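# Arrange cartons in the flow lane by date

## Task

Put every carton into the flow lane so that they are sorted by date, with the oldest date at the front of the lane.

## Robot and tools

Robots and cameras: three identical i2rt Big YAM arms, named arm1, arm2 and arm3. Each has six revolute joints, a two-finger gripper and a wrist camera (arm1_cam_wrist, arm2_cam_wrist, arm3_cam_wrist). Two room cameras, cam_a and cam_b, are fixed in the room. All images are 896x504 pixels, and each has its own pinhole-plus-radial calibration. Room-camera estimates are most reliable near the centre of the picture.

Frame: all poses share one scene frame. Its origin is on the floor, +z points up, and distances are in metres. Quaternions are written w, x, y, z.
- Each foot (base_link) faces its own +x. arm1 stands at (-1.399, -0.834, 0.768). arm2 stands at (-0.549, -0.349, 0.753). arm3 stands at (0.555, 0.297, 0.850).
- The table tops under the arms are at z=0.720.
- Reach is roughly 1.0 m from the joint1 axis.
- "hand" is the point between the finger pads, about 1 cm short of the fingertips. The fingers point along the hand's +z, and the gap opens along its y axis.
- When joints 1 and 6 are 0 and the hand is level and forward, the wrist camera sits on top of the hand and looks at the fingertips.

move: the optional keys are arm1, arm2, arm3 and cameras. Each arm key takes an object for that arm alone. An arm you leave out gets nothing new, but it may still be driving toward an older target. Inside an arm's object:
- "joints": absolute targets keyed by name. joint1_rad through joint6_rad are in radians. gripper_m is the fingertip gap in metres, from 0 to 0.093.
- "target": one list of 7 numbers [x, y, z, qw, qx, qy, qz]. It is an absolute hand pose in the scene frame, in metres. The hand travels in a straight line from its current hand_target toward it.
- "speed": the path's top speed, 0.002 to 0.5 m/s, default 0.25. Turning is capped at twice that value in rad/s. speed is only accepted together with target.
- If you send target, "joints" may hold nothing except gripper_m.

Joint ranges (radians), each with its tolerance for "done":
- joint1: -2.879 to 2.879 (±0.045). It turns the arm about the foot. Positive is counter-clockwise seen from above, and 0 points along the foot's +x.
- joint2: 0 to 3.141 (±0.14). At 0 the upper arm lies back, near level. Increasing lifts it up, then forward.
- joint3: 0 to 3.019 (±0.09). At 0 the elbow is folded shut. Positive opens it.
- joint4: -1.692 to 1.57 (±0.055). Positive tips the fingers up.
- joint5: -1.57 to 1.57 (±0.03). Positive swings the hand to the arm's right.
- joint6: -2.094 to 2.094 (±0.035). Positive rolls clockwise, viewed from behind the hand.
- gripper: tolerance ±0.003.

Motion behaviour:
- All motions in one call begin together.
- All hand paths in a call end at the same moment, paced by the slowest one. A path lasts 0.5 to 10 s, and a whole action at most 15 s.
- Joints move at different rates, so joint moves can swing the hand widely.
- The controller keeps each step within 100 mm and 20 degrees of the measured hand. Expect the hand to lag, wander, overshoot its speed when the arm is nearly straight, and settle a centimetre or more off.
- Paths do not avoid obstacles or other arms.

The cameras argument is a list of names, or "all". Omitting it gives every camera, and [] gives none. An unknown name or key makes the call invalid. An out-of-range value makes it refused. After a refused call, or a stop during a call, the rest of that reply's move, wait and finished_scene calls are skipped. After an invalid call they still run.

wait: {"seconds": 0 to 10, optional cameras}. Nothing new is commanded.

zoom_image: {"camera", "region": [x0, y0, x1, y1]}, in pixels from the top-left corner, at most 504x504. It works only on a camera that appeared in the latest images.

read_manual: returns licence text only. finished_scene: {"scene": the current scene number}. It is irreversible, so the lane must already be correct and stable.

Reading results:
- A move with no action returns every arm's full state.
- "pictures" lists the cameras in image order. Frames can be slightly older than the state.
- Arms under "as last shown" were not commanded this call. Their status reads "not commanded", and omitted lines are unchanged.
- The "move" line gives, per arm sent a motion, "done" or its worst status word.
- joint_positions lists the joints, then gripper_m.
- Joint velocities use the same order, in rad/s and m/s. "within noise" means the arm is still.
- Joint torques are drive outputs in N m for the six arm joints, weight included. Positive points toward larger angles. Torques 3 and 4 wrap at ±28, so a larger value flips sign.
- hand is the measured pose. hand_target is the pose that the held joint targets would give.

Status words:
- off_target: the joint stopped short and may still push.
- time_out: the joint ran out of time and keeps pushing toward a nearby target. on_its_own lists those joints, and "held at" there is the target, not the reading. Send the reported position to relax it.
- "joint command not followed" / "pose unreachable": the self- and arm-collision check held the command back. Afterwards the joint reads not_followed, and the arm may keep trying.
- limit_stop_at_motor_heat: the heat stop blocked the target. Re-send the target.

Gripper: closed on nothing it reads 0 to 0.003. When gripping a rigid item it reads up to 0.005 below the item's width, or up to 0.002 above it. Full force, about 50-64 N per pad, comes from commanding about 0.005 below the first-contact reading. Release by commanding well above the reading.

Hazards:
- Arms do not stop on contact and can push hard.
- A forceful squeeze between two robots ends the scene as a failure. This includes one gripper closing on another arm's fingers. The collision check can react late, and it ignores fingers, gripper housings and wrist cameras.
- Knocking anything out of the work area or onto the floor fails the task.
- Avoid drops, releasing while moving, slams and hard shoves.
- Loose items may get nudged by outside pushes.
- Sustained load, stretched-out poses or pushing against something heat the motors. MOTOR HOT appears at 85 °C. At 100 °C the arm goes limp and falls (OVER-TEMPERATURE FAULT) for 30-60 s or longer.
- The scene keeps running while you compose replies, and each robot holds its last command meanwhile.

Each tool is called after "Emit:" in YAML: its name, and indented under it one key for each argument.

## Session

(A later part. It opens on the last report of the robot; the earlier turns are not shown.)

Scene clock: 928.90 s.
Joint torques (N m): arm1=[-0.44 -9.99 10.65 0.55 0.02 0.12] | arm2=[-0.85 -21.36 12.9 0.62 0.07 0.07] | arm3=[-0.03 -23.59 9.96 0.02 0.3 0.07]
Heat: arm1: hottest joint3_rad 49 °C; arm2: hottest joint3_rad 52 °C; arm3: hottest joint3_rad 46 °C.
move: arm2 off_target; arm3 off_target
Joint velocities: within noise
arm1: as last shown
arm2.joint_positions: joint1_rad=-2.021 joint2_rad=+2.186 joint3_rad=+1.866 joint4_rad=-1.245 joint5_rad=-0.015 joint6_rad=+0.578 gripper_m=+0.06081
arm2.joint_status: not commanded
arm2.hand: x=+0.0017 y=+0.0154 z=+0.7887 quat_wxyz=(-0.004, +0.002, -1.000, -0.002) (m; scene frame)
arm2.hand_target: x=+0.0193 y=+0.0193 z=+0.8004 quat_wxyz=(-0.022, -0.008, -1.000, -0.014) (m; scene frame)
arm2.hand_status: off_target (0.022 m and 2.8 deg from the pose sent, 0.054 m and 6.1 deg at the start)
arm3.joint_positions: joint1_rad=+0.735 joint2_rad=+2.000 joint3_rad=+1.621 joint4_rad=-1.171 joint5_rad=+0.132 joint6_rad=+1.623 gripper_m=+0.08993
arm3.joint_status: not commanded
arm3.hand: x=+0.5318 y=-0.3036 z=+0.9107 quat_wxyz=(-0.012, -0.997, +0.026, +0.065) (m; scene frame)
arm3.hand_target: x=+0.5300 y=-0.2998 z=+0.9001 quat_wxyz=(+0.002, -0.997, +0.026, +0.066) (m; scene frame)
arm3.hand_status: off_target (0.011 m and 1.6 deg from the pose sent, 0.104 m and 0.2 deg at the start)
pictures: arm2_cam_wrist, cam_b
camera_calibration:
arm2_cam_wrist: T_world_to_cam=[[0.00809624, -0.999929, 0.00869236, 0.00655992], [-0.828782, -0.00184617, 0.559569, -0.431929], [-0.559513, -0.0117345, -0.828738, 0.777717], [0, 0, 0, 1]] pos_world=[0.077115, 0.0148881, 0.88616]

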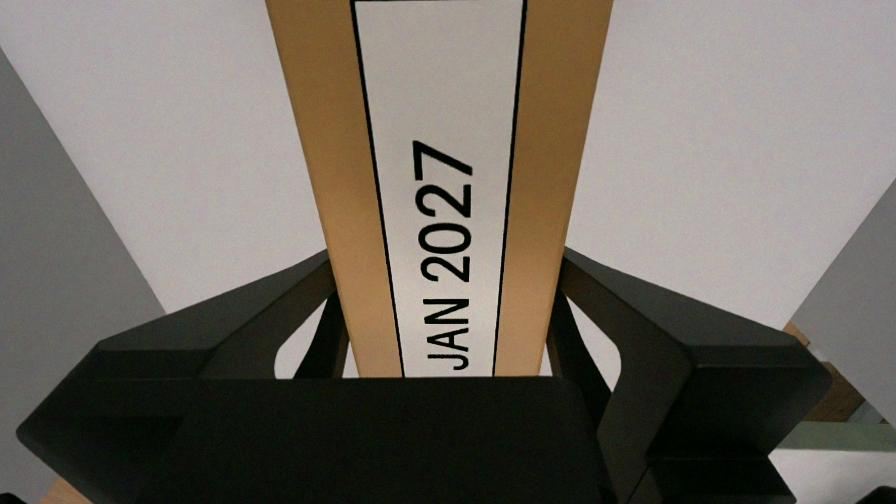

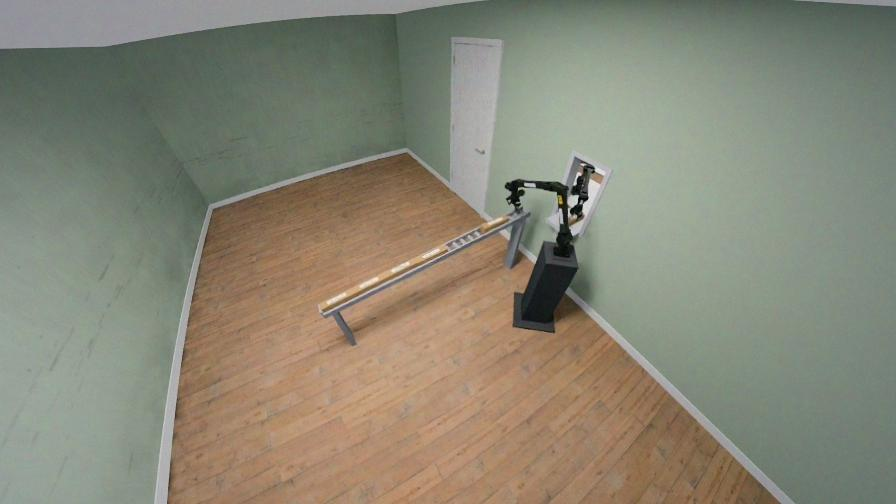

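Emit:
move:
  arm2: {"target": [0.015, 0.02, 0.768, -0.015, -0.006, -0.9998, -0.010], "speed": 0.06}
  arm3: {"joints": {"joint1_rad": 0.1, "joint2_rad": 1.381, "joint3_rad": 1.09, "joint4_rad": -1.253, "joint5_rad": 0.0, "joint6_rad": 0.94}}
  cameras: ["arm2_cam_wrist"]

Emit:
move:
  arm2: {"joints": {"gripper_m": 0.093}}
  cameras: ["arm2_cam_wrist"]

Emit:
move:
  arm2: {"target": [0.0, 0.012, 0.88, 0, 0, 1, 0], "speed": 0.25}
  cameras: ["arm2_cam_wrist"]

Emit:
move:
  arm2: {"joints": {"joint1_rad": -2.02, "joint2_rad": 1.435, "joint3_rad": 1.15, "joint4_rad": -1.246, "joint5_rad": 0, "joint6_rad": 0}}
  arm3: {"joints": {"joint1_rad": -0.295, "joint6_rad": 0.54}}
  cameras: ["arm3_cam_wrist"]

Scene clock: 936.90 s.
Joint torques (N m): arm1=[-0.44 -10.05 10.63 0.54 0.02 0.12] | arm2=[-0.56 -18.84 10.17 1.54 0.08 0.08] | arm3=[-0.85 -12.92 10.36 0.21 0.01 -0.03]
Heat: arm1: hottest joint3_rad 49 °C; arm2: hottest joint3_rad 53 °C; arm3: hottest joint3_rad 45 °C.
move: arm2 off_target; arm3 done
Joint velocities: within noise
arm1: as last shown
arm2.joint_positions: joint1_rad=-2.021 joint2_rad=+2.188 joint3_rad=+1.866 joint4_rad=-1.216 joint5_rad=-0.017 joint6_rad=+0.578 gripper_m=+0.06081
arm2.joint_status: not commanded
arm2.hand: x=+0.0073 y=+0.0194 z=+0.7877 quat_wxyz=(-0.014, +0.002, -1.000, -0.010) (m; scene frame)
arm2.hand_target: x=+0.0143 y=+0.0195 z=+0.7684 quat_wxyz=(-0.015, -0.006, -1.000, -0.010) (m; scene frame)
arm2.hand_status: off_target (0.021 m and 0.9 deg from the pose sent, 0.025 m and 1.8 deg at the start)
arm3.joint_positions: joint1_rad=+0.112 joint2_rad=+1.371 joint3_rad=+1.094 joint4_rad=-1.248 joint5_rad=+0.003 joint6_rad=+0.949 gripper_m=+0.08994
arm3.joint_status: all done
arm3.hand: x=+0.3249 y=-0.0203 z=+1.0145 quat_wxyz=(-0.018, -1.000, +0.000, +0.013) (m; scene frame)
arm3.hand_target: x=+0.3229 y=-0.0161 z=+1.0096 quat_wxyz=(-0.011, -1.000, +0.002, +0.007) (m; scene frame)
arm3.hand_status: not commanded
pictures: arm2_cam_wrist
camera_calibration:
arm2_cam_wrist: T_world_to_cam=[[0.00803293, -0.999939, -0.00760983, 0.0234006], [-0.840639, -0.0108741, 0.541486, -0.412133], [-0.541536, 0.0020474, -0.840675, 0.789008], [0, 0, 0, 1]] pos_world=[0.0806333, 0.0173021, 0.886642]

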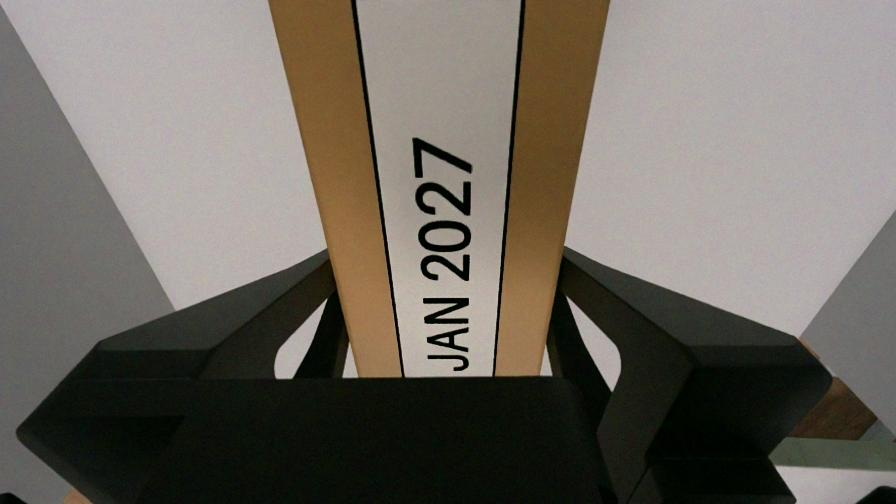

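Scene clock: 937.57 s.
Joint torques (N m): arm1=[-0.38 -10.05 10.66 0.57 0.02 0.12] | arm2=[-0.62 -19.55 10.15 0.8 0.08 0.08] | arm3=[-0.85 -12.69 10.3 0.24 0.01 -0.04]
Heat: arm1: hottest joint3_rad 49 °C; arm2: hottest joint3_rad 53 °C; arm3: hottest joint3_rad 45 °C.
move: arm2 done
Joint velocities: within noise
arm1.joint_positions: joint1_rad=+0.514 joint2_rad=+1.206 joint3_rad=+1.582 joint4_rad=-1.491 joint5_rad=+0.007 joint6_rad=-0.008 gripper_m=+0.08998
arm1.joint_status: not commanded
arm1.hand: x=-1.3876 y=-1.2497 z=+1.1931 quat_wxyz=(-0.158, -0.676, -0.703, +0.157) (m; scene frame)
arm1.hand_target: x=-1.3933 y=-1.2475 z=+1.2030 quat_wxyz=(-0.163, -0.682, -0.694, +0.163) (m; scene frame)
arm1.hand_status: not commanded
arm2.joint_positions: joint1_rad=-2.021 joint2_rad=+2.196 joint3_rad=+1.866 joint4_rad=-1.198 joint5_rad=-0.017 joint6_rad=+0.578 gripper_m=+0.09288
arm2.joint_status: all done
arm2.hand: x=+0.0104 y=+0.0214 z=+0.7829 quat_wxyz=(-0.019, +0.002, -1.000, -0.013) (m; scene frame)
arm2.hand_target: x=+0.0143 y=+0.0195 z=+0.7683 quat_wxyz=(-0.015, -0.006, -1.000, -0.010) (m; scene frame)
arm2.hand_status: not commanded
arm3: as last shown
arm3.joint_positions: joint1_rad=+0.112 joint2_rad=+1.371 joint3_rad=+1.094 joint4_rad=-1.248 joint5_rad=+0.003 joint6_rad=+0.948 gripper_m=+0.08994
pictures: arm2_cam_wrist
camera_calibration:
arm2_cam_wrist: T_world_to_cam=[[0.00831695, -0.999878, -0.0131969, 0.0296624], [-0.845285, -0.0140808, 0.534131, -0.401102], [-0.534252, 0.00671281, -0.845299, 0.790138], [0, 0, 0, 1]] pos_world=[0.0828408, 0.0187069, 0.882535]

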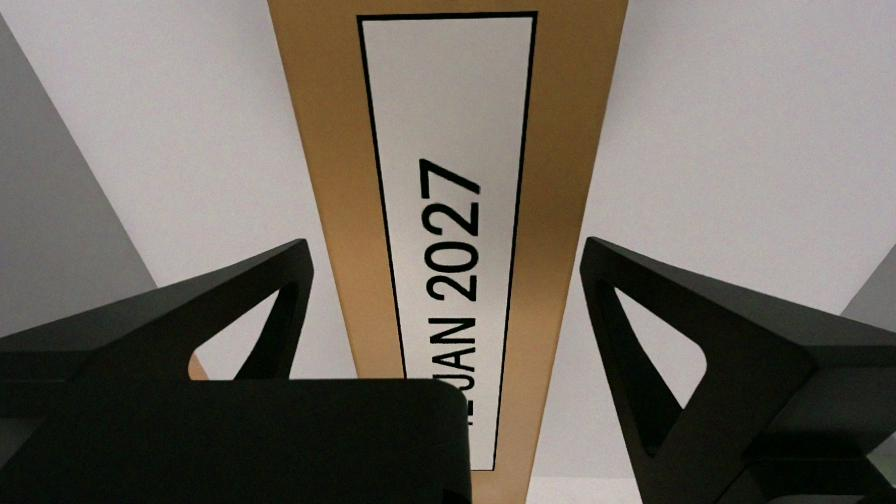

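Scene clock: 938.90 s.
Joint torques (N m): arm1=[-0.38 -9.99 10.65 0.57 0.03 0.11] | arm2=[-0.62 -19.08 13.7 -0.16 0.09 -0.04] | arm3=[-0.85 -12.86 10.28 0.17 0.01 -0.03]
Heat: arm1: hottest joint3_rad 49 °C; arm2: hottest joint3_rad 53 °C; arm3: hottest joint3_rad 45 °C.
move: arm2 off_target
Joint velocities: within noise
arm1, arm3: as last shown
arm2.joint_positions: joint1_rad=-2.021 joint2_rad=+2.096 joint3_rad=+1.951 joint4_rad=-1.441 joint5_rad=-0.017 joint6_rad=+0.578 gripper_m=+0.09294
arm2.joint_status: not commanded
arm2.hand: x=-0.0124 y=+0.0081 z=+0.8772 quat_wxyz=(+0.006, +0.001, -1.000, +0.003) (m; scene frame)
arm2.hand_target: x=-0.0004 y=+0.0116 z=+0.8800 quat_wxyz=(+0.000, +0.000, -1.000, +0.000) (m; scene frame)
arm2.hand_status: off_target (0.013 m and 0.8 deg from the pose sent, 0.098 m and 2.6 deg at the start)
pictures: arm2_cam_wrist
camera_calibration:
arm2_cam_wrist: T_world_to_cam=[[0.00757763, -0.999789, 0.0190845, -0.0104864], [-0.817667, 0.00479146, 0.575672, -0.507205], [-0.575642, -0.019967, -0.817458, 0.83306], [0, 0, 0, 1]] pos_world=[0.0648984, 0.00857975, 0.973176]

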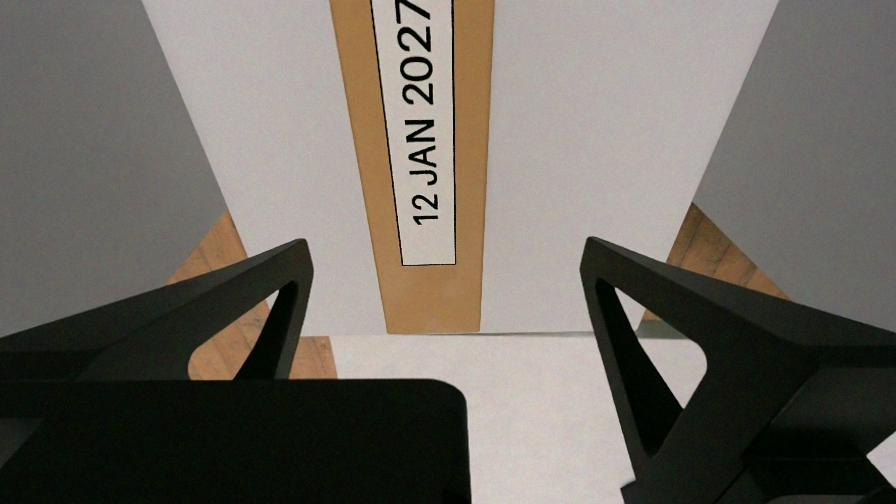

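Scene clock: 940.53 s.
Joint torques (N m): arm1=[-0.44 -10.05 10.65 0.55 0.02 0.11] | arm2=[-0.15 -10.23 9.1 0.81 0.06 -0.12] | arm3=[-0.21 -12.92 10.33 0.25 0.05 -0.02]
Heat: arm1: hottest joint3_rad 49 °C; arm2: hottest joint3_rad 53 °C; arm3: hottest joint3_rad 45 °C.
move: arm2 done; arm3 done
Joint velocities: within noise
arm1: as last shown
arm2.joint_positions: joint1_rad=-2.021 joint2_rad=+1.432 joint3_rad=+1.158 joint4_rad=-1.256 joint5_rad=-0.002 joint6_rad=+0.011 gripper_m=+0.09294
arm2.joint_status: all done
arm2.hand: x=-0.2036 y=-0.1198 z=+0.9197 quat_wxyz=(-0.022, +0.281, -0.959, +0.000) (m; scene frame)
arm2.hand_target: x=-0.2039 y=-0.1199 z=+0.9155 quat_wxyz=(-0.022, +0.287, -0.958, +0.001) (m; scene frame)
arm2.hand_status: not commanded
arm3.joint_positions: joint1_rad=-0.290 joint2_rad=+1.371 joint3_rad=+1.094 joint4_rad=-1.248 joint5_rad=+0.001 joint6_rad=+0.548 gripper_m=+0.08994
arm3.joint_status: all done
arm3.hand: x=+0.2190 y=+0.0946 z=+1.0143 quat_wxyz=(-0.011, -1.000, +0.001, +0.019) (m; scene frame)
arm3.hand_target: x=+0.2201 y=+0.0970 z=+1.0094 quat_wxyz=(-0.007, -1.000, -0.001, +0.011) (m; scene frame)
arm3.hand_status: not commanded
pictures: arm3_cam_wrist
camera_calibration:
arm3_cam_wrist: T_world_to_cam=[[0.017918, 0.999507, -0.0257951, -0.0713644], [0.824884, -0.000198329, 0.565302, -0.752155], [0.565018, -0.0314071, -0.824481, 0.838592], [0, 0, 0, 1]] pos_world=[0.1479, 0.0975177, 1.11476]

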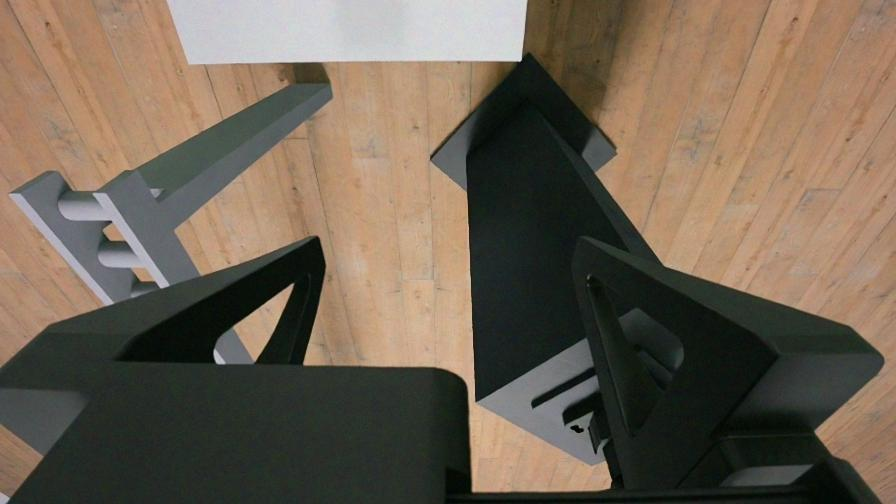

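Emit:
move:
  arm3: {"target": [-0.015, 0.016, 0.85, 0, 1, 0, 0], "speed": 0.25}
  arm2: {"joints": {"joint1_rad": -0.045}}
  cameras: []

Emit:
move:
  arm3: {"target": [-0.015, 0.022, 0.783, 0, 1, 0, 0], "speed": 0.15}
  cameras: ["arm3_cam_wrist"]

Scene clock: 948.30 s.
Joint torques (N m): arm1=[-0.44 -9.99 10.66 0.54 0.03 0.12] | arm2=[0.21 -10.17 9.16 0.39 0 -0.11] | arm3=[-0.73 -24.23 13.78 0.1 0.06 -0.04]
Heat: arm1: hottest joint3_rad 49 °C; arm2: hottest joint3_rad 53 °C; arm3: hottest joint3_rad 45 °C.
move: arm2 done; arm3 off_target
Joint velocities: within noise
arm1: as last shown
arm2.joint_positions: joint1_rad=-0.049 joint2_rad=+1.432 joint3_rad=+1.158 joint4_rad=-1.246 joint5_rad=+0.000 joint6_rad=+0.009 gripper_m=+0.09297
arm2.joint_status: all done
arm2.hand: x=-0.8970 y=-0.1154 z=+0.9133 quat_wxyz=(-0.003, +0.955, -0.294, -0.019) (m; scene frame)
arm2.hand_target: x=-0.8954 y=-0.1184 z=+0.9090 quat_wxyz=(-0.002, +0.958, -0.288, -0.013) (m; scene frame)
arm2.hand_status: not commanded
arm3.joint_positions: joint1_rad=-0.367 joint2_rad=+2.130 joint3_rad=+1.677 joint4_rad=-1.123 joint5_rad=+0.001 joint6_rad=+0.468 gripper_m=+0.08994
arm3.joint_status: not commanded
arm3.hand: x=-0.0008 y=+0.0164 z=+0.8513 quat_wxyz=(+0.002, -1.000, -0.001, -0.003) (m; scene frame)
arm3.hand_target: x=-0.0146 y=+0.0163 z=+0.8502 quat_wxyz=(+0.000, -1.000, +0.000, +0.000) (m; scene frame)
arm3.hand_status: off_target (0.014 m and 0.4 deg from the pose sent, 0.296 m and 2.5 deg at the start)
pictures: none
No camera images: "cameras" was empty.

Scene clock: 949.47 s.
Joint torques (N m): arm1=[-0.32 -9.99 10.66 0.53 0.02 0.12] | arm2=[0.26 -10.17 9.16 0.38 0 -0.11] | arm3=[-0.73 -24.88 9.68 0.7 0.05 -0.02]
Heat: arm1: hottest joint3_rad 49 °C; arm2: hottest joint3_rad 53 °C; arm3: hottest joint3_rad 45 °C.
move: arm3 off_target
Joint velocities: within noise
arm1, arm2: as last shown
arm3.joint_positions: joint1_rad=-0.374 joint2_rad=+2.215 joint3_rad=+1.668 joint4_rad=-1.010 joint5_rad=+0.001 joint6_rad=+0.460 gripper_m=+0.08994
arm3.joint_status: not commanded
arm3.hand: x=-0.0124 y=+0.0159 z=+0.7969 quat_wxyz=(-0.002, -1.000, -0.001, +0.005) (m; scene frame)
arm3.hand_target: x=-0.0146 y=+0.0220 z=+0.7833 quat_wxyz=(+0.000, -1.000, +0.000, +0.000) (m; scene frame)
arm3.hand_status: off_target (0.015 m and 0.7 deg from the pose sent, 0.070 m and 0.4 deg at the start)
pictures: arm3_cam_wrist
camera_calibration:
arm3_cam_wrist: T_world_to_cam=[[0.0137509, 0.999877, -0.00754668, -0.00877787], [0.809411, -0.00669954, 0.587204, -0.455979], [0.587081, -0.014183, -0.809404, 0.775536], [0, 0, 0, 1]] pos_world=[-0.0861077, 0.0167213, 0.895408]

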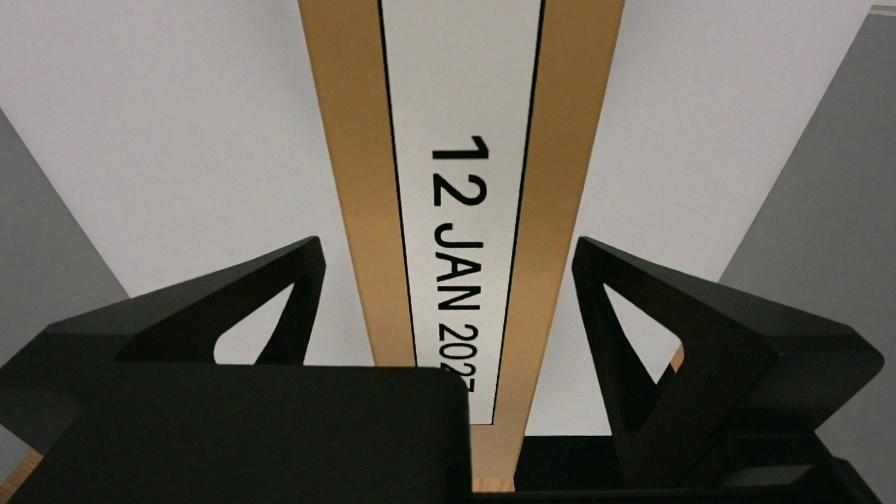

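Emit:
move:
  arm3: {"joints": {"gripper_m": 0.055}}
  cameras: []

Emit:
move:
  arm3: {"target": [0.0, 0.017, 0.91, 0, 1, 0, 0], "speed": 0.3}
  cameras: []

Emit:
move:
  arm3: {"target": [0.27, -0.01, 0.93, 0, 1, 0, 0], "speed": 0.3}
  cameras: ["arm3_cam_wrist"]

Emit:
move:
  arm3: {"target": [0.53, -0.349, 0.86, -0.0017, 0.9975, -0.0261, -0.0663], "speed": 0.3}
  cameras: ["arm3_cam_wrist"]

Emit:
move:
  arm3: {"target": [0.53, -0.345, 0.82, 0.002, 0.9975, -0.0261, -0.0663], "speed": 0.1}
  cameras: ["arm3_cam_wrist"]

Scene clock: 954.00 s.
Joint torques (N m): arm1=[-0.38 -10.11 10.65 0.54 0.03 0.11] | arm2=[0.32 -10.17 9.16 0.36 0 -0.11] | arm3=[-0.79 -25.05 9.7 0.65 0.02 -0.01]
Heat: arm1: hottest joint3_rad 49 °C; arm2: hottest joint3_rad 54 °C; arm3: hottest joint3_rad 45 °C.
move: arm3 off_target
Joint velocities: within noise
arm1, arm2: as last shown
arm3.joint_positions: joint1_rad=-0.375 joint2_rad=+2.215 joint3_rad=+1.668 joint4_rad=-1.010 joint5_rad=+0.002 joint6_rad=+0.459 gripper_m=+0.05848
arm3.joint_status: gripper_m off_target (ended at +0.05851, target +0.05500)
arm3.hand: x=-0.0127 y=+0.0165 z=+0.7969 quat_wxyz=(-0.002, -1.000, -0.001, +0.006) (m; scene frame)
arm3.hand_target: x=-0.0147 y=+0.0222 z=+0.7833 quat_wxyz=(+0.000, -1.000, +0.000, +0.000) (m; scene frame)
arm3.hand_status: not commanded
pictures: none
No camera images: "cameras" was empty.

Scene clock: 955.37 s.
Joint torques (N m): arm1=[-0.38 -10.05 10.66 0.54 0.02 0.12] | arm2=[0.32 -10.23 9.17 0.38 0 -0.11] | arm3=[0.79 -26.17 14.41 -0.06 0.04 0.15]
Heat: arm1: hottest joint3_rad 49 °C; arm2: hottest joint3_rad 54 °C; arm3: hottest joint3_rad 45 °C.
move: arm3 off_target
Joint velocities: within noise
arm1, arm2: as last shown
arm3.joint_positions: joint1_rad=-0.375 joint2_rad=+2.061 joint3_rad=+1.674 joint4_rad=-1.223 joint5_rad=+0.002 joint6_rad=+0.461 gripper_m=+0.05845
arm3.joint_status: not commanded
arm3.hand: x=+0.0132 y=+0.0294 z=+0.8914 quat_wxyz=(+0.010, -1.000, +0.000, -0.018) (m; scene frame)
arm3.hand_target: x=+0.0008 y=+0.0175 z=+0.9103 quat_wxyz=(+0.000, -1.000, +0.000, +0.000) (m; scene frame)
arm3.hand_status: off_target (0.026 m and 2.4 deg from the pose sent, 0.114 m and 0.7 deg at the start)
pictures: none
No camera images: "cameras" was empty.

Scene clock: 957.33 s.
Joint torques (N m): arm1=[-0.44 -10.05 10.66 0.55 0.02 0.11] | arm2=[0.32 -10.17 9.17 0.39 0 -0.11] | arm3=[0.44 -18.37 9.57 0.58 0.21 0.14]
Heat: arm1: hottest joint3_rad 49 °C; arm2: hottest joint3_rad 54 °C; arm3: hottest joint3_rad 45 °C.
move: arm3 off_target
Joint velocities: within noise
arm1, arm2: as last shown
arm3.joint_positions: joint1_rad=-0.015 joint2_rad=+1.578 joint3_rad=+1.049 joint4_rad=-1.076 joint5_rad=-0.002 joint6_rad=+0.817 gripper_m=+0.05845
arm3.joint_status: not commanded
arm3.hand: x=+0.2721 y=-0.0055 z=+0.9199 quat_wxyz=(+0.012, -1.000, -0.002, -0.013) (m; scene frame)
arm3.hand_target: x=+0.2701 y=-0.0099 z=+0.9299 quat_wxyz=(+0.000, -1.000, +0.000, +0.000) (m; scene frame)
arm3.hand_status: off_target (0.011 m and 2.0 deg from the pose sent, 0.263 m and 2.4 deg at the start)
pictures: arm3_cam_wrist
camera_calibration:
arm3_cam_wrist: T_world_to_cam=[[0.0120537, 0.999706, 0.0210437, -0.0162382], [0.787307, -0.0224626, 0.616152, -0.779273], [0.616443, 0.00914098, -0.787346, 0.679609], [0, 0, 0, 1]] pos_world=[0.194782, -0.00748336, 1.01558]

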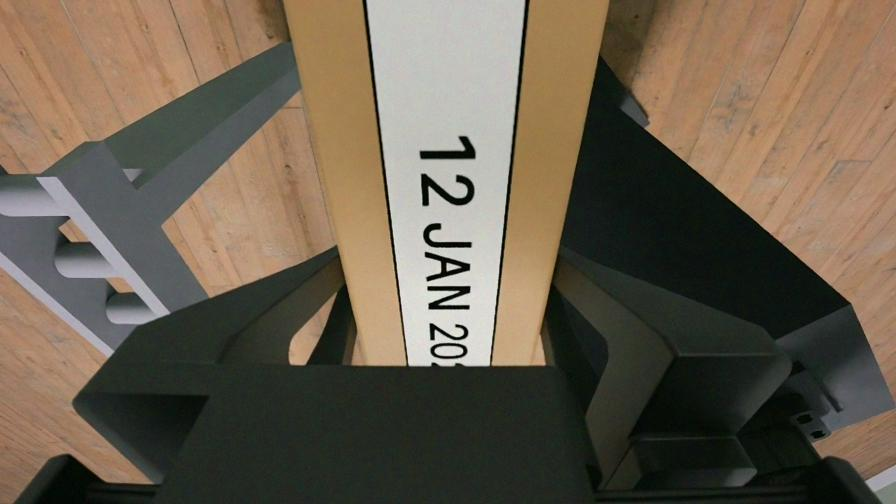

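Scene clock: 959.83 s.
Joint torques (N m): arm1=[-0.38 -9.99 10.66 0.57 0.02 0.12] | arm2=[0.26 -10.17 9.17 0.39 0 -0.11] | arm3=[-0.32 -26.11 14.86 -0.14 0.36 0.15]
Heat: arm1: hottest joint3_rad 49 °C; arm2: hottest joint3_rad 54 °C; arm3: hottest joint3_rad 46 °C.
move: arm3 off_target
Joint velocities: within noise
arm1.joint_positions: joint1_rad=+0.514 joint2_rad=+1.206 joint3_rad=+1.582 joint4_rad=-1.491 joint5_rad=+0.007 joint6_rad=-0.008 gripper_m=+0.08998
arm1.joint_status: not commanded
arm1.hand: x=-1.3876 y=-1.2497 z=+1.1931 quat_wxyz=(-0.158, -0.676, -0.703, +0.157) (m; scene frame)
arm1.hand_target: x=-1.3933 y=-1.2475 z=+1.2030 quat_wxyz=(-0.163, -0.682, -0.694, +0.163) (m; scene frame)
arm1.hand_status: not commanded
arm2: as last shown
arm3.joint_positions: joint1_rad=+0.738 joint2_rad=+2.166 joint3_rad=+1.728 joint4_rad=-1.171 joint5_rad=+0.130 joint6_rad=+1.613 gripper_m=+0.05845
arm3.joint_status: not commanded
arm3.hand: x=+0.5342 y=-0.3296 z=+0.8499 quat_wxyz=(+0.018, -0.998, +0.018, +0.065) (m; scene frame)
arm3.hand_target: x=+0.5299 y=-0.3481 z=+0.8604 quat_wxyz=(+0.001, -0.997, +0.026, +0.066) (m; scene frame)
arm3.hand_status: off_target (0.022 m and 2.0 deg from the pose sent, 0.434 m and 9.7 deg at the start)
pictures: arm3_cam_wrist
camera_calibration:
arm3_cam_wrist: T_world_to_cam=[[0.0533264, 0.998184, 0.0280302, 0.277632], [0.871889, -0.0602264, 0.485985, -0.896744], [0.486791, -0.00147664, -0.873517, 0.60483], [0, 0, 0, 1]] pos_world=[0.47263, -0.330242, 0.956352]

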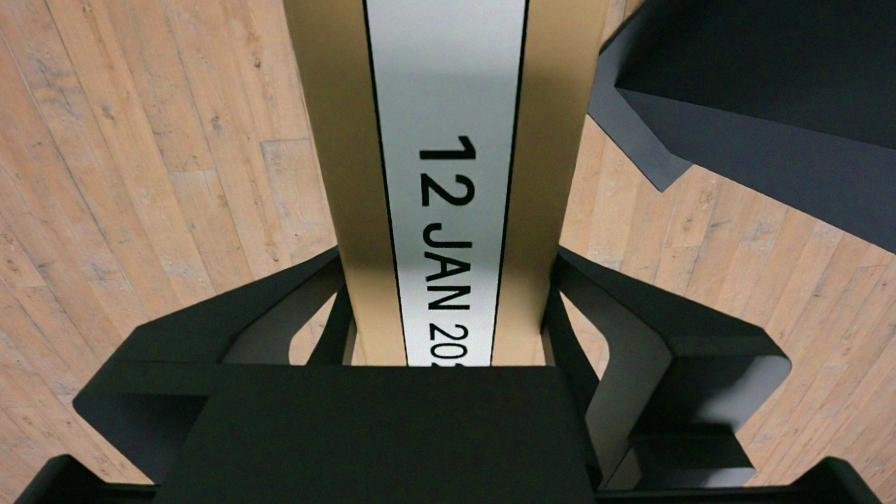

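Scene clock: 960.90 s.
Joint torques (N m): arm1=[-0.38 -9.99 10.63 0.53 0.02 0.12] | arm2=[0.21 -10.17 9.16 0.38 0 -0.11] | arm3=[-0.26 -26.75 9.98 0.57 0.36 0.15]
Heat: arm1: hottest joint3_rad 49 °C; arm2: hottest joint3_rad 54 °C; arm3: hottest joint3_rad 45 °C.
move: arm3 done
Joint velocities: within noise
arm1, arm2: as last shown
arm3.joint_positions: joint1_rad=+0.738 joint2_rad=+2.207 joint3_rad=+1.728 joint4_rad=-1.095 joint5_rad=+0.131 joint6_rad=+1.614 gripper_m=+0.05845
arm3.joint_status: not commanded
arm3.hand: x=+0.5342 y=-0.3423 z=+0.8243 quat_wxyz=(+0.000, -0.998, +0.019, +0.064) (m; scene frame)
arm3.hand_target: x=+0.5299 y=-0.3449 z=+0.8202 quat_wxyz=(-0.002, -0.997, +0.026, +0.066) (m; scene frame)
arm3.hand_status: done (0.007 m and 0.8 deg from the pose sent, 0.034 m and 2.4 deg at the start)
pictures: arm3_cam_wrist
camera_calibration:
arm3_cam_wrist: T_world_to_cam=[[0.054201, 0.998505, -0.00707235, 0.319595], [0.871957, -0.043878, 0.487612, -0.880918], [0.486572, -0.0325958, -0.873032, 0.571486], [0, 0, 0, 1]] pos_world=[0.472731, -0.339142, 0.930732]

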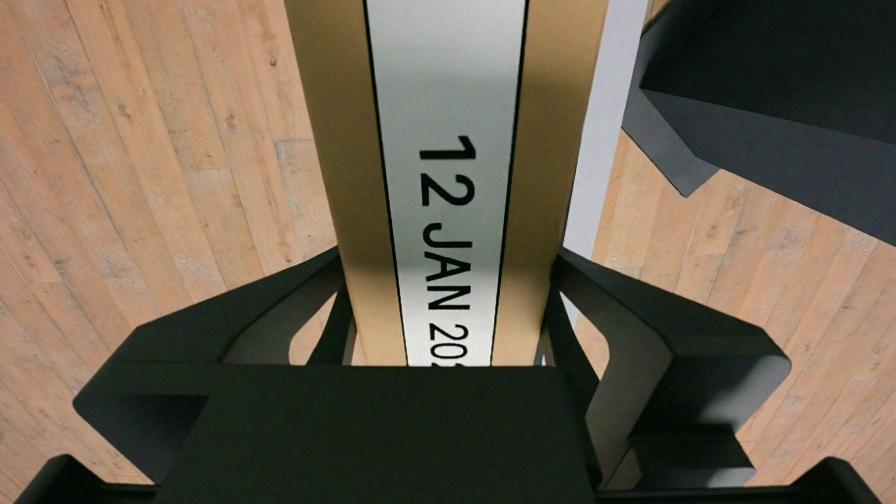

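Emit:
move:
  arm3: {"target": [0.53, -0.328, 0.808, 0.0, 0.9975, -0.0261, -0.0663], "speed": 0.08}
  cameras: ["arm3_cam_wrist"]

Scene clock: 964.57 s.
Joint torques (N m): arm1=[-0.38 -10.11 10.65 0.55 0.03 0.12] | arm2=[0.26 -10.17 9.18 0.38 0 -0.11] | arm3=[-0.5 -26.58 7.84 0.35 0.51 0.05]
Heat: arm1: hottest joint3_rad 49 °C; arm2: hottest joint3_rad 54 °C; arm3: hottest joint3_rad 45 °C.
move: arm3 off_target
Joint velocities: within noise
arm1, arm2: as last shown
arm3.joint_positions: joint1_rad=+0.738 joint2_rad=+2.191 joint3_rad=+1.674 joint4_rad=-1.037 joint5_rad=+0.126 joint6_rad=+1.623 gripper_m=+0.05845
arm3.joint_status: not commanded
arm3.hand: x=+0.5347 y=-0.3362 z=+0.8162 quat_wxyz=(-0.011, -0.998, +0.025, +0.062) (m; scene frame)
arm3.hand_target: x=+0.5300 y=-0.3280 z=+0.8081 quat_wxyz=(+0.000, -0.997, +0.026, +0.066) (m; scene frame)
arm3.hand_status: off_target (0.013 m and 1.3 deg from the pose sent, 0.022 m and 0.8 deg at the start)
pictures: arm3_cam_wrist
camera_calibration:
arm3_cam_wrist: T_world_to_cam=[[0.0641231, 0.997535, -0.0285017, 0.325217], [0.869224, -0.041799, 0.492649, -0.879093], [0.490243, -0.0563645, -0.869761, 0.551846], [0, 0, 0, 1]] pos_world=[0.472736, -0.330056, 0.922327]

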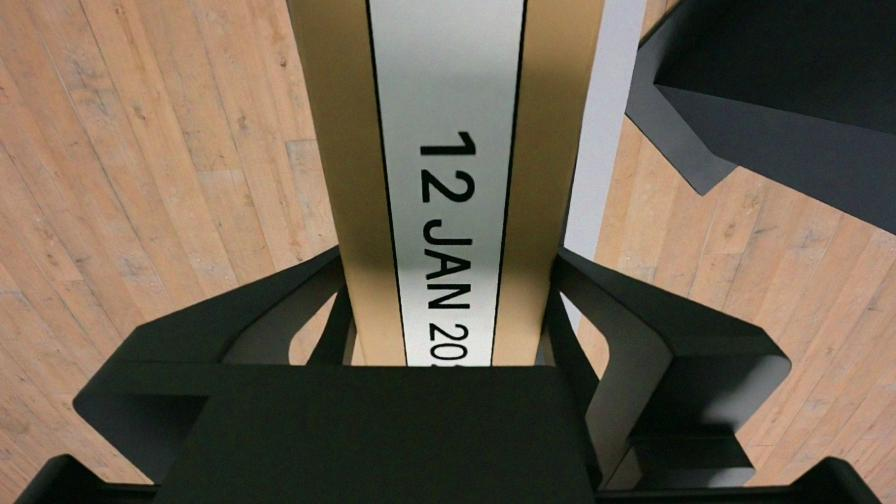

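Emit:
move:
  arm3: {"target": [0.53, -0.320, 0.800, 0.004, 0.9975, -0.0261, -0.0663], "speed": 0.08}
  cameras: ["arm3_cam_wrist"]

Scene clock: 970.43 s.
Joint torques (N m): arm1=[-0.44 -9.99 10.66 0.55 0.02 0.12] | arm2=[0.32 -10.23 9.17 0.36 0 -0.1] | arm3=[-0.44 -25.93 7.34 0.24 0.52 -0.05]
Heat: arm1: hottest joint3_rad 49 °C; arm2: hottest joint3_rad 54 °C; arm3: hottest joint3_rad 45 °C.
move: arm3 off_target
Joint velocities: within noise
arm1: as last shown
arm2.joint_positions: joint1_rad=-0.049 joint2_rad=+1.432 joint3_rad=+1.158 joint4_rad=-1.246 joint5_rad=+0.000 joint6_rad=+0.009 gripper_m=+0.09297
arm2.joint_status: not commanded
arm2.hand: x=-0.8970 y=-0.1154 z=+0.9133 quat_wxyz=(-0.003, +0.955, -0.294, -0.019) (m; scene frame)
arm2.hand_target: x=-0.8954 y=-0.1184 z=+0.9090 quat_wxyz=(-0.002, +0.958, -0.288, -0.013) (m; scene frame)
arm2.hand_status: not commanded
arm3.joint_positions: joint1_rad=+0.738 joint2_rad=+2.172 joint3_rad=+1.634 joint4_rad=-0.991 joint5_rad=+0.126 joint6_rad=+1.631 gripper_m=+0.05845
arm3.joint_status: not commanded
arm3.hand: x=+0.5348 y=-0.3329 z=+0.8143 quat_wxyz=(-0.023, -0.997, +0.030, +0.061) (m; scene frame)
arm3.hand_target: x=+0.5300 y=-0.3200 z=+0.8004 quat_wxyz=(-0.004, -0.997, +0.026, +0.066) (m; scene frame)
arm3.hand_status: off_target (0.020 m and 2.3 deg from the pose sent, 0.023 m and 0.9 deg at the start)
pictures: arm3_cam_wrist
camera_calibration:
arm3_cam_wrist: T_world_to_cam=[[0.071752, 0.995971, -0.05379, 0.337934], [0.868551, -0.0358764, 0.4943, -0.87716], [0.490378, -0.0821863, -0.867626, 0.53993], [0, 0, 0, 1]] pos_world=[0.47284, -0.323667, 0.920215]

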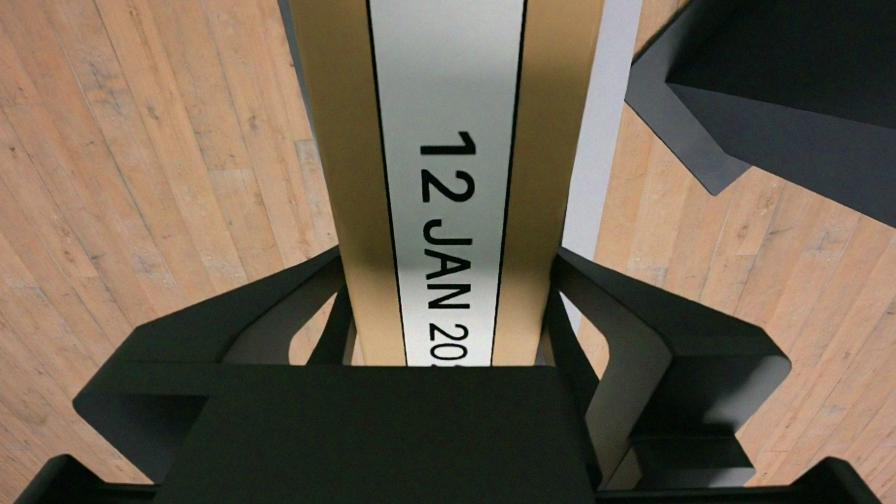

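Emit:
move:
  arm3: {"target": [0.53, -0.322, 0.788, 0.0045, 0.9975, -0.0261, -0.0663], "speed": 0.08}
  cameras: ["arm3_cam_wrist"]

Scene clock: 990.77 s.
Joint torques (N m): arm1=[-0.38 -9.99 10.66 0.54 0.02 0.12] | arm2=[0.32 -10.17 9.17 0.38 0 -0.11] | arm3=[-0.21 -24.18 7.64 0.55 0.53 -0.07]
Heat: arm1: hottest joint3_rad 49 °C; arm2: hottest joint3_rad 54 °C; arm3: hottest joint3_rad 44 °C.
move: arm3 off_target
Joint velocities: within noise
arm1, arm2: as last shown
arm3.joint_positions: joint1_rad=+0.738 joint2_rad=+2.172 joint3_rad=+1.630 joint4_rad=-0.978 joint5_rad=+0.125 joint6_rad=+1.631 gripper_m=+0.05845
arm3.joint_status: not commanded
arm3.hand: x=+0.5349 y=-0.3340 z=+0.8130 quat_wxyz=(-0.027, -0.997, +0.030, +0.061) (m; scene frame)
arm3.hand_target: x=+0.5301 y=-0.3214 z=+0.7887 quat_wxyz=(-0.004, -0.997, +0.026, +0.066) (m; scene frame)
arm3.hand_status: off_target (0.028 m and 2.7 deg from the pose sent, 0.029 m and 2.2 deg at the start)
pictures: arm3_cam_wrist
camera_calibration:
arm3_cam_wrist: T_world_to_cam=[[0.0717623, 0.995508, -0.0617538, 0.34522], [0.868375, -0.031899, 0.494882, -0.875636], [0.490689, -0.0891393, -0.866763, 0.535505], [0, 0, 0, 1]] pos_world=[0.47284, -0.323867, 0.918811]

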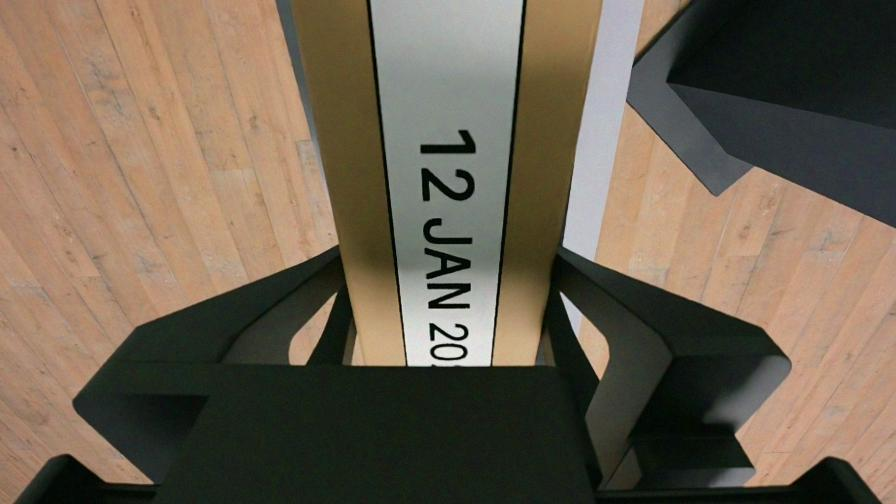

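Emit:
move:
  arm3: {"target": [0.53, -0.330, 0.778, 0.0045, 0.9975, -0.0261, -0.0663], "speed": 0.08}
  cameras: ["arm3_cam_wrist"]

Scene clock: 996.03 s.
Joint torques (N m): arm1=[-0.44 -10.11 10.63 0.54 0.02 0.11] | arm2=[0.26 -10.17 9.16 0.39 0 -0.11] | arm3=[-0.62 -21.66 9.95 0.58 0.53 -0.02]
Heat: arm1: hottest joint3_rad 49 °C; arm2: hottest joint3_rad 54 °C; arm3: hottest joint3_rad 44 °C.
move: arm3 off_target
Joint velocities: within noise
arm1, arm2: as last shown
arm3.joint_positions: joint1_rad=+0.738 joint2_rad=+2.173 joint3_rad=+1.630 joint4_rad=-0.976 joint5_rad=+0.125 joint6_rad=+1.629 gripper_m=+0.05845
arm3.joint_status: not commanded
arm3.hand: x=+0.5349 y=-0.3343 z=+0.8123 quat_wxyz=(-0.027, -0.997, +0.029, +0.061) (m; scene frame)
arm3.hand_target: x=+0.5301 y=-0.3282 z=+0.7791 quat_wxyz=(-0.005, -0.997, +0.026, +0.066) (m; scene frame)
arm3.hand_status: off_target (0.035 m and 2.7 deg from the pose sent, 0.036 m and 2.7 deg at the start)
pictures: arm3_cam_wrist
camera_calibration:
arm3_cam_wrist: T_world_to_cam=[[0.0698552, 0.995614, -0.0622369, 0.346952], [0.868465, -0.0300009, 0.494842, -0.874692], [0.490805, -0.0886178, -0.866751, 0.534966], [0, 0, 0, 1]] pos_world=[0.472839, -0.324264, 0.918111]

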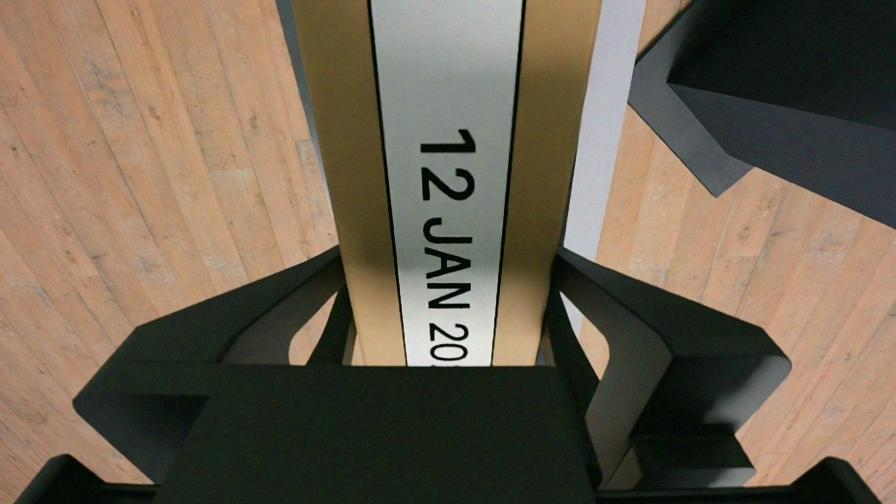

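Emit:
move:
  cameras: ["cam_b"]

Emit:
zoom_image:
  camera: "cam_b"
  region: [310, 160, 610, 330]

Scene clock: 1002.03 s.
Joint torques (N m): arm1=[-0.38 -10.05 10.66 0.55 0.02 0.12] | arm2=[0.32 -10.17 9.17 0.39 0 -0.11] | arm3=[-0.15 -21.54 10.03 0.66 0.52 -0.03]
Heat: arm1: hottest joint3_rad 49 °C; arm2: hottest joint3_rad 54 °C; arm3: hottest joint3_rad 44 °C.
Joint velocities: within noise
arm1.joint_positions: joint1_rad=+0.514 joint2_rad=+1.206 joint3_rad=+1.582 joint4_rad=-1.491 joint5_rad=+0.007 joint6_rad=-0.008 gripper_m=+0.08998
arm1.joint_status: not commanded
arm1.hand: x=-1.3876 y=-1.2497 z=+1.1931 quat_wxyz=(-0.158, -0.676, -0.703, +0.157) (m; scene frame)
arm1.hand_target: x=-1.3933 y=-1.2475 z=+1.2030 quat_wxyz=(-0.163, -0.682, -0.694, +0.163) (m; scene frame)
arm1.hand_status: not commanded
arm2.joint_positions: joint1_rad=-0.049 joint2_rad=+1.432 joint3_rad=+1.158 joint4_rad=-1.246 joint5_rad=+0.000 joint6_rad=+0.009 gripper_m=+0.09297
arm2.joint_status: not commanded
arm2.hand: x=-0.8970 y=-0.1154 z=+0.9133 quat_wxyz=(-0.003, +0.955, -0.294, -0.019) (m; scene frame)
arm2.hand_target: x=-0.8954 y=-0.1184 z=+0.9090 quat_wxyz=(-0.002, +0.958, -0.288, -0.013) (m; scene frame)
arm2.hand_status: not commanded
arm3.joint_positions: joint1_rad=+0.738 joint2_rad=+2.173 joint3_rad=+1.630 joint4_rad=-0.976 joint5_rad=+0.125 joint6_rad=+1.629 gripper_m=+0.05845
arm3.joint_status: not commanded
arm3.hand: x=+0.5349 y=-0.3343 z=+0.8123 quat_wxyz=(-0.027, -0.997, +0.029, +0.061) (m; scene frame)
arm3.hand_target: x=+0.5301 y=-0.3282 z=+0.7791 quat_wxyz=(-0.005, -0.997, +0.026, +0.066) (m; scene frame)
arm3.hand_status: off_target (0.035 m and 2.7 deg from the pose sent, 0.036 m and 2.7 deg at the start)
pictures: cam_b

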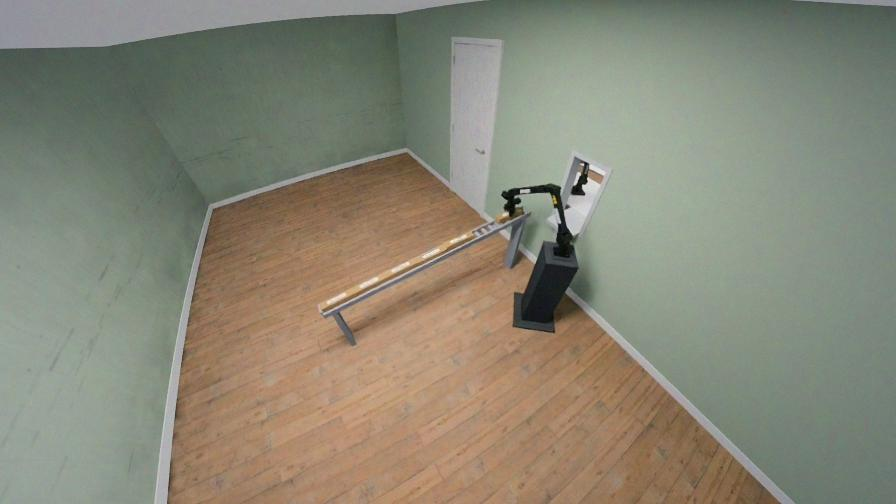

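Scaled by 1.680 from the camera's 896x504 image, which has a finer 1280x720 frame.

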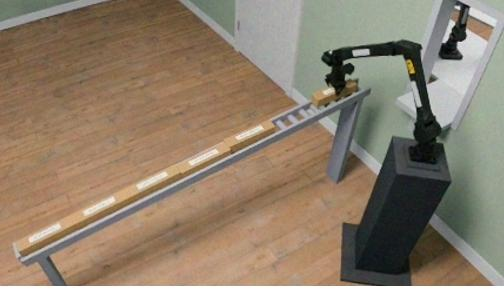

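Emit:
zoom_image:
  camera: "cam_b"
  region: [470, 180, 540, 230]

Scaled by 7.200 from the camera's 896x504 image, which has a finer 1280x720 frame.

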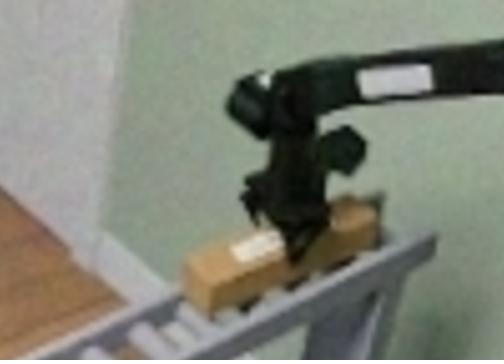

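Emit:
move:
  arm3: {"target": [0.53, -0.337, 0.86, -0.0017, 0.9975, -0.0261, -0.0663], "speed": 0.15}
  cameras: ["arm3_cam_wrist"]

Emit:
move:
  arm3: {"target": [0.53, -0.333, 0.82, 0.002, 0.9975, -0.0261, -0.0663], "speed": 0.1}
  cameras: ["arm3_cam_wrist"]

Scene clock: 1013.67 s.
Joint torques (N m): arm1=[-0.38 -9.99 10.66 0.55 0.03 0.12] | arm2=[0.32 -10.17 9.17 0.38 0 -0.1] | arm3=[-0.5 -29.74 14.23 -0.23 0.28 0.15]
Heat: arm1: hottest joint3_rad 49 °C; arm2: hottest joint3_rad 54 °C; arm3: hottest joint3_rad 45 °C.
move: arm3 off_target
Joint velocities: within noise
arm1, arm2: as last shown
arm3.joint_positions: joint1_rad=+0.738 joint2_rad=+2.180 joint3_rad=+1.672 joint4_rad=-1.146 joint5_rad=+0.132 joint6_rad=+1.614 gripper_m=+0.05844
arm3.joint_status: not commanded
arm3.hand: x=+0.5337 y=-0.3103 z=+0.8229 quat_wxyz=(+0.040, -0.997, +0.017, +0.066) (m; scene frame)
arm3.hand_target: x=+0.5299 y=-0.3349 z=+0.8605 quat_wxyz=(+0.002, -0.997, +0.026, +0.066) (m; scene frame)
arm3.hand_status: off_target (0.046 m and 4.5 deg from the pose sent, 0.048 m and 3.4 deg at the start)
pictures: arm3_cam_wrist
camera_calibration:
arm3_cam_wrist: T_world_to_cam=[[0.0540506, 0.995882, 0.0727824, 0.221174], [0.872629, -0.0825404, 0.481358, -0.885585], [0.485383, 0.0374944, -0.873497, 0.59438], [0, 0, 0, 1]] pos_world=[0.472331, -0.315646, 0.929374]

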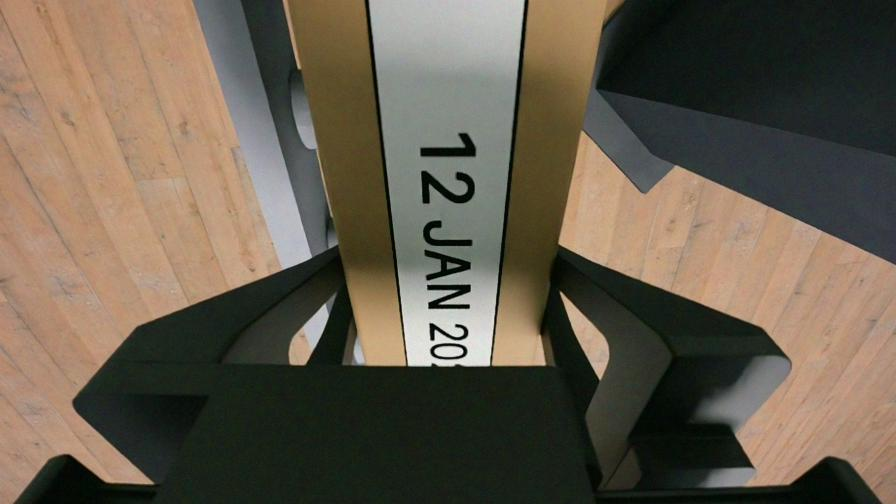

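Scene clock: 1014.73 s.
Joint torques (N m): arm1=[-0.38 -10.05 10.65 0.54 0.03 0.12] | arm2=[0.32 -10.17 9.17 0.38 0 -0.11] | arm3=[-0.67 -26.34 10.11 0.53 0.3 0.15]
Heat: arm1: hottest joint3_rad 49 °C; arm2: hottest joint3_rad 54 °C; arm3: hottest joint3_rad 45 °C.
move: arm3 done
Joint velocities: within noise
arm1, arm2: as last shown
arm3.joint_positions: joint1_rad=+0.738 joint2_rad=+2.180 joint3_rad=+1.672 joint4_rad=-1.071 joint5_rad=+0.132 joint6_rad=+1.614 gripper_m=+0.05844
arm3.joint_status: not commanded
arm3.hand: x=+0.5337 y=-0.3286 z=+0.8220 quat_wxyz=(+0.002, -0.998, +0.019, +0.065) (m; scene frame)
arm3.hand_target: x=+0.5299 y=-0.3329 z=+0.8200 quat_wxyz=(-0.002, -0.997, +0.026, +0.066) (m; scene frame)
arm3.hand_status: done (0.006 m and 0.9 deg from the pose sent, 0.023 m and 4.9 deg at the start)
pictures: arm3_cam_wrist
camera_calibration:
arm3_cam_wrist: T_world_to_cam=[[0.05412, 0.998532, -0.00217613, 0.301922], [0.872506, -0.0462294, 0.486412, -0.878878], [0.485597, -0.0282233, -0.873727, 0.57281], [0, 0, 0, 1]] pos_world=[0.472331, -0.325942, 0.928633]

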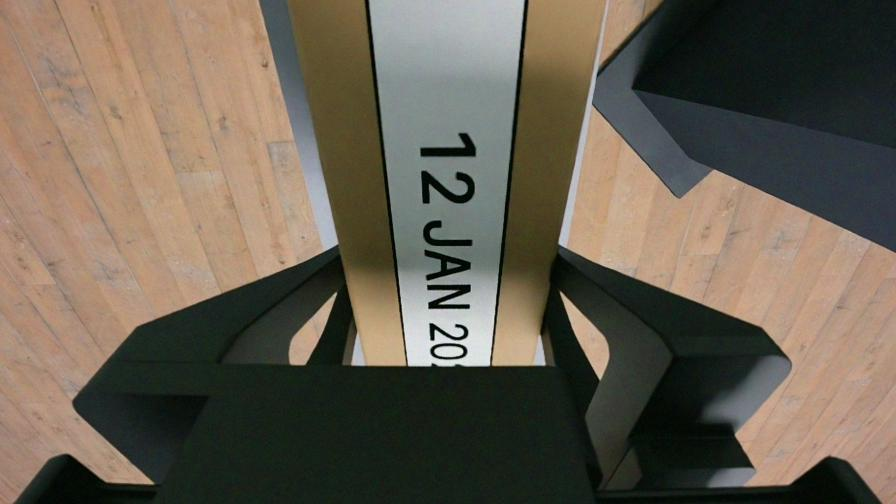

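Emit:
move:
  arm3: {"target": [0.53, -0.329, 0.790, 0.002, 0.9975, -0.0261, -0.0663], "speed": 0.08}
  cameras: ["arm3_cam_wrist"]

Scene clock: 1018.67 s.
Joint torques (N m): arm1=[-0.38 -10.05 10.63 0.54 0.02 0.12] | arm2=[0.32 -10.17 9.14 0.38 0 -0.11] | arm3=[-0.38 -25.99 9.42 0.62 0.43 0.14]
Heat: arm1: hottest joint3_rad 49 °C; arm2: hottest joint3_rad 54 °C; arm3: hottest joint3_rad 44 °C.
move: arm3 done
Joint velocities: within noise
arm1, arm2: as last shown
arm3.joint_positions: joint1_rad=+0.738 joint2_rad=+2.205 joint3_rad=+1.645 joint4_rad=-1.007 joint5_rad=+0.128 joint6_rad=+1.614 gripper_m=+0.05844
arm3.joint_status: not commanded
arm3.hand: x=+0.5344 y=-0.3279 z=+0.7977 quat_wxyz=(-0.003, -0.998, +0.020, +0.063) (m; scene frame)
arm3.hand_target: x=+0.5299 y=-0.3288 z=+0.7901 quat_wxyz=(-0.002, -0.997, +0.026, +0.066) (m; scene frame)
arm3.hand_status: done (0.009 m and 0.8 deg from the pose sent, 0.032 m and 0.9 deg at the start)
pictures: arm3_cam_wrist
camera_calibration:
arm3_cam_wrist: T_world_to_cam=[[0.054953, 0.998398, -0.0134657, 0.309625], [0.870576, -0.0413047, 0.490298, -0.868087], [0.488956, -0.0386663, -0.871451, 0.544198], [0, 0, 0, 1]] pos_world=[0.472631, -0.323943, 0.904033]

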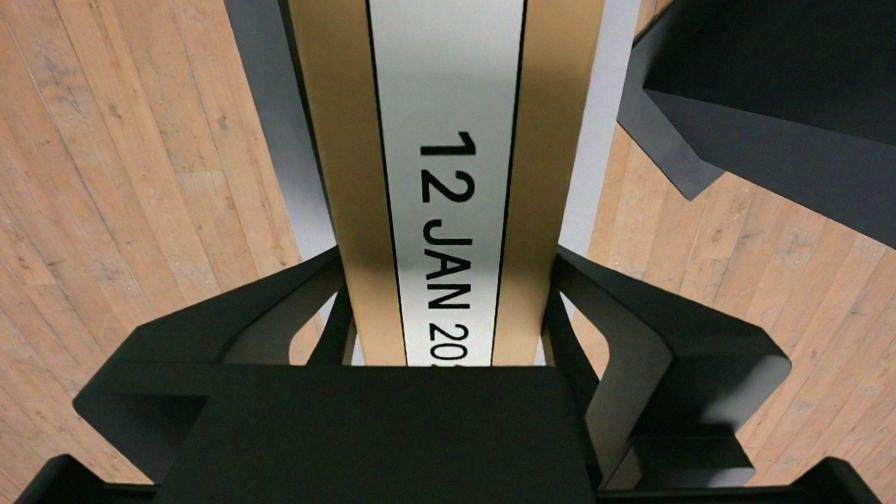

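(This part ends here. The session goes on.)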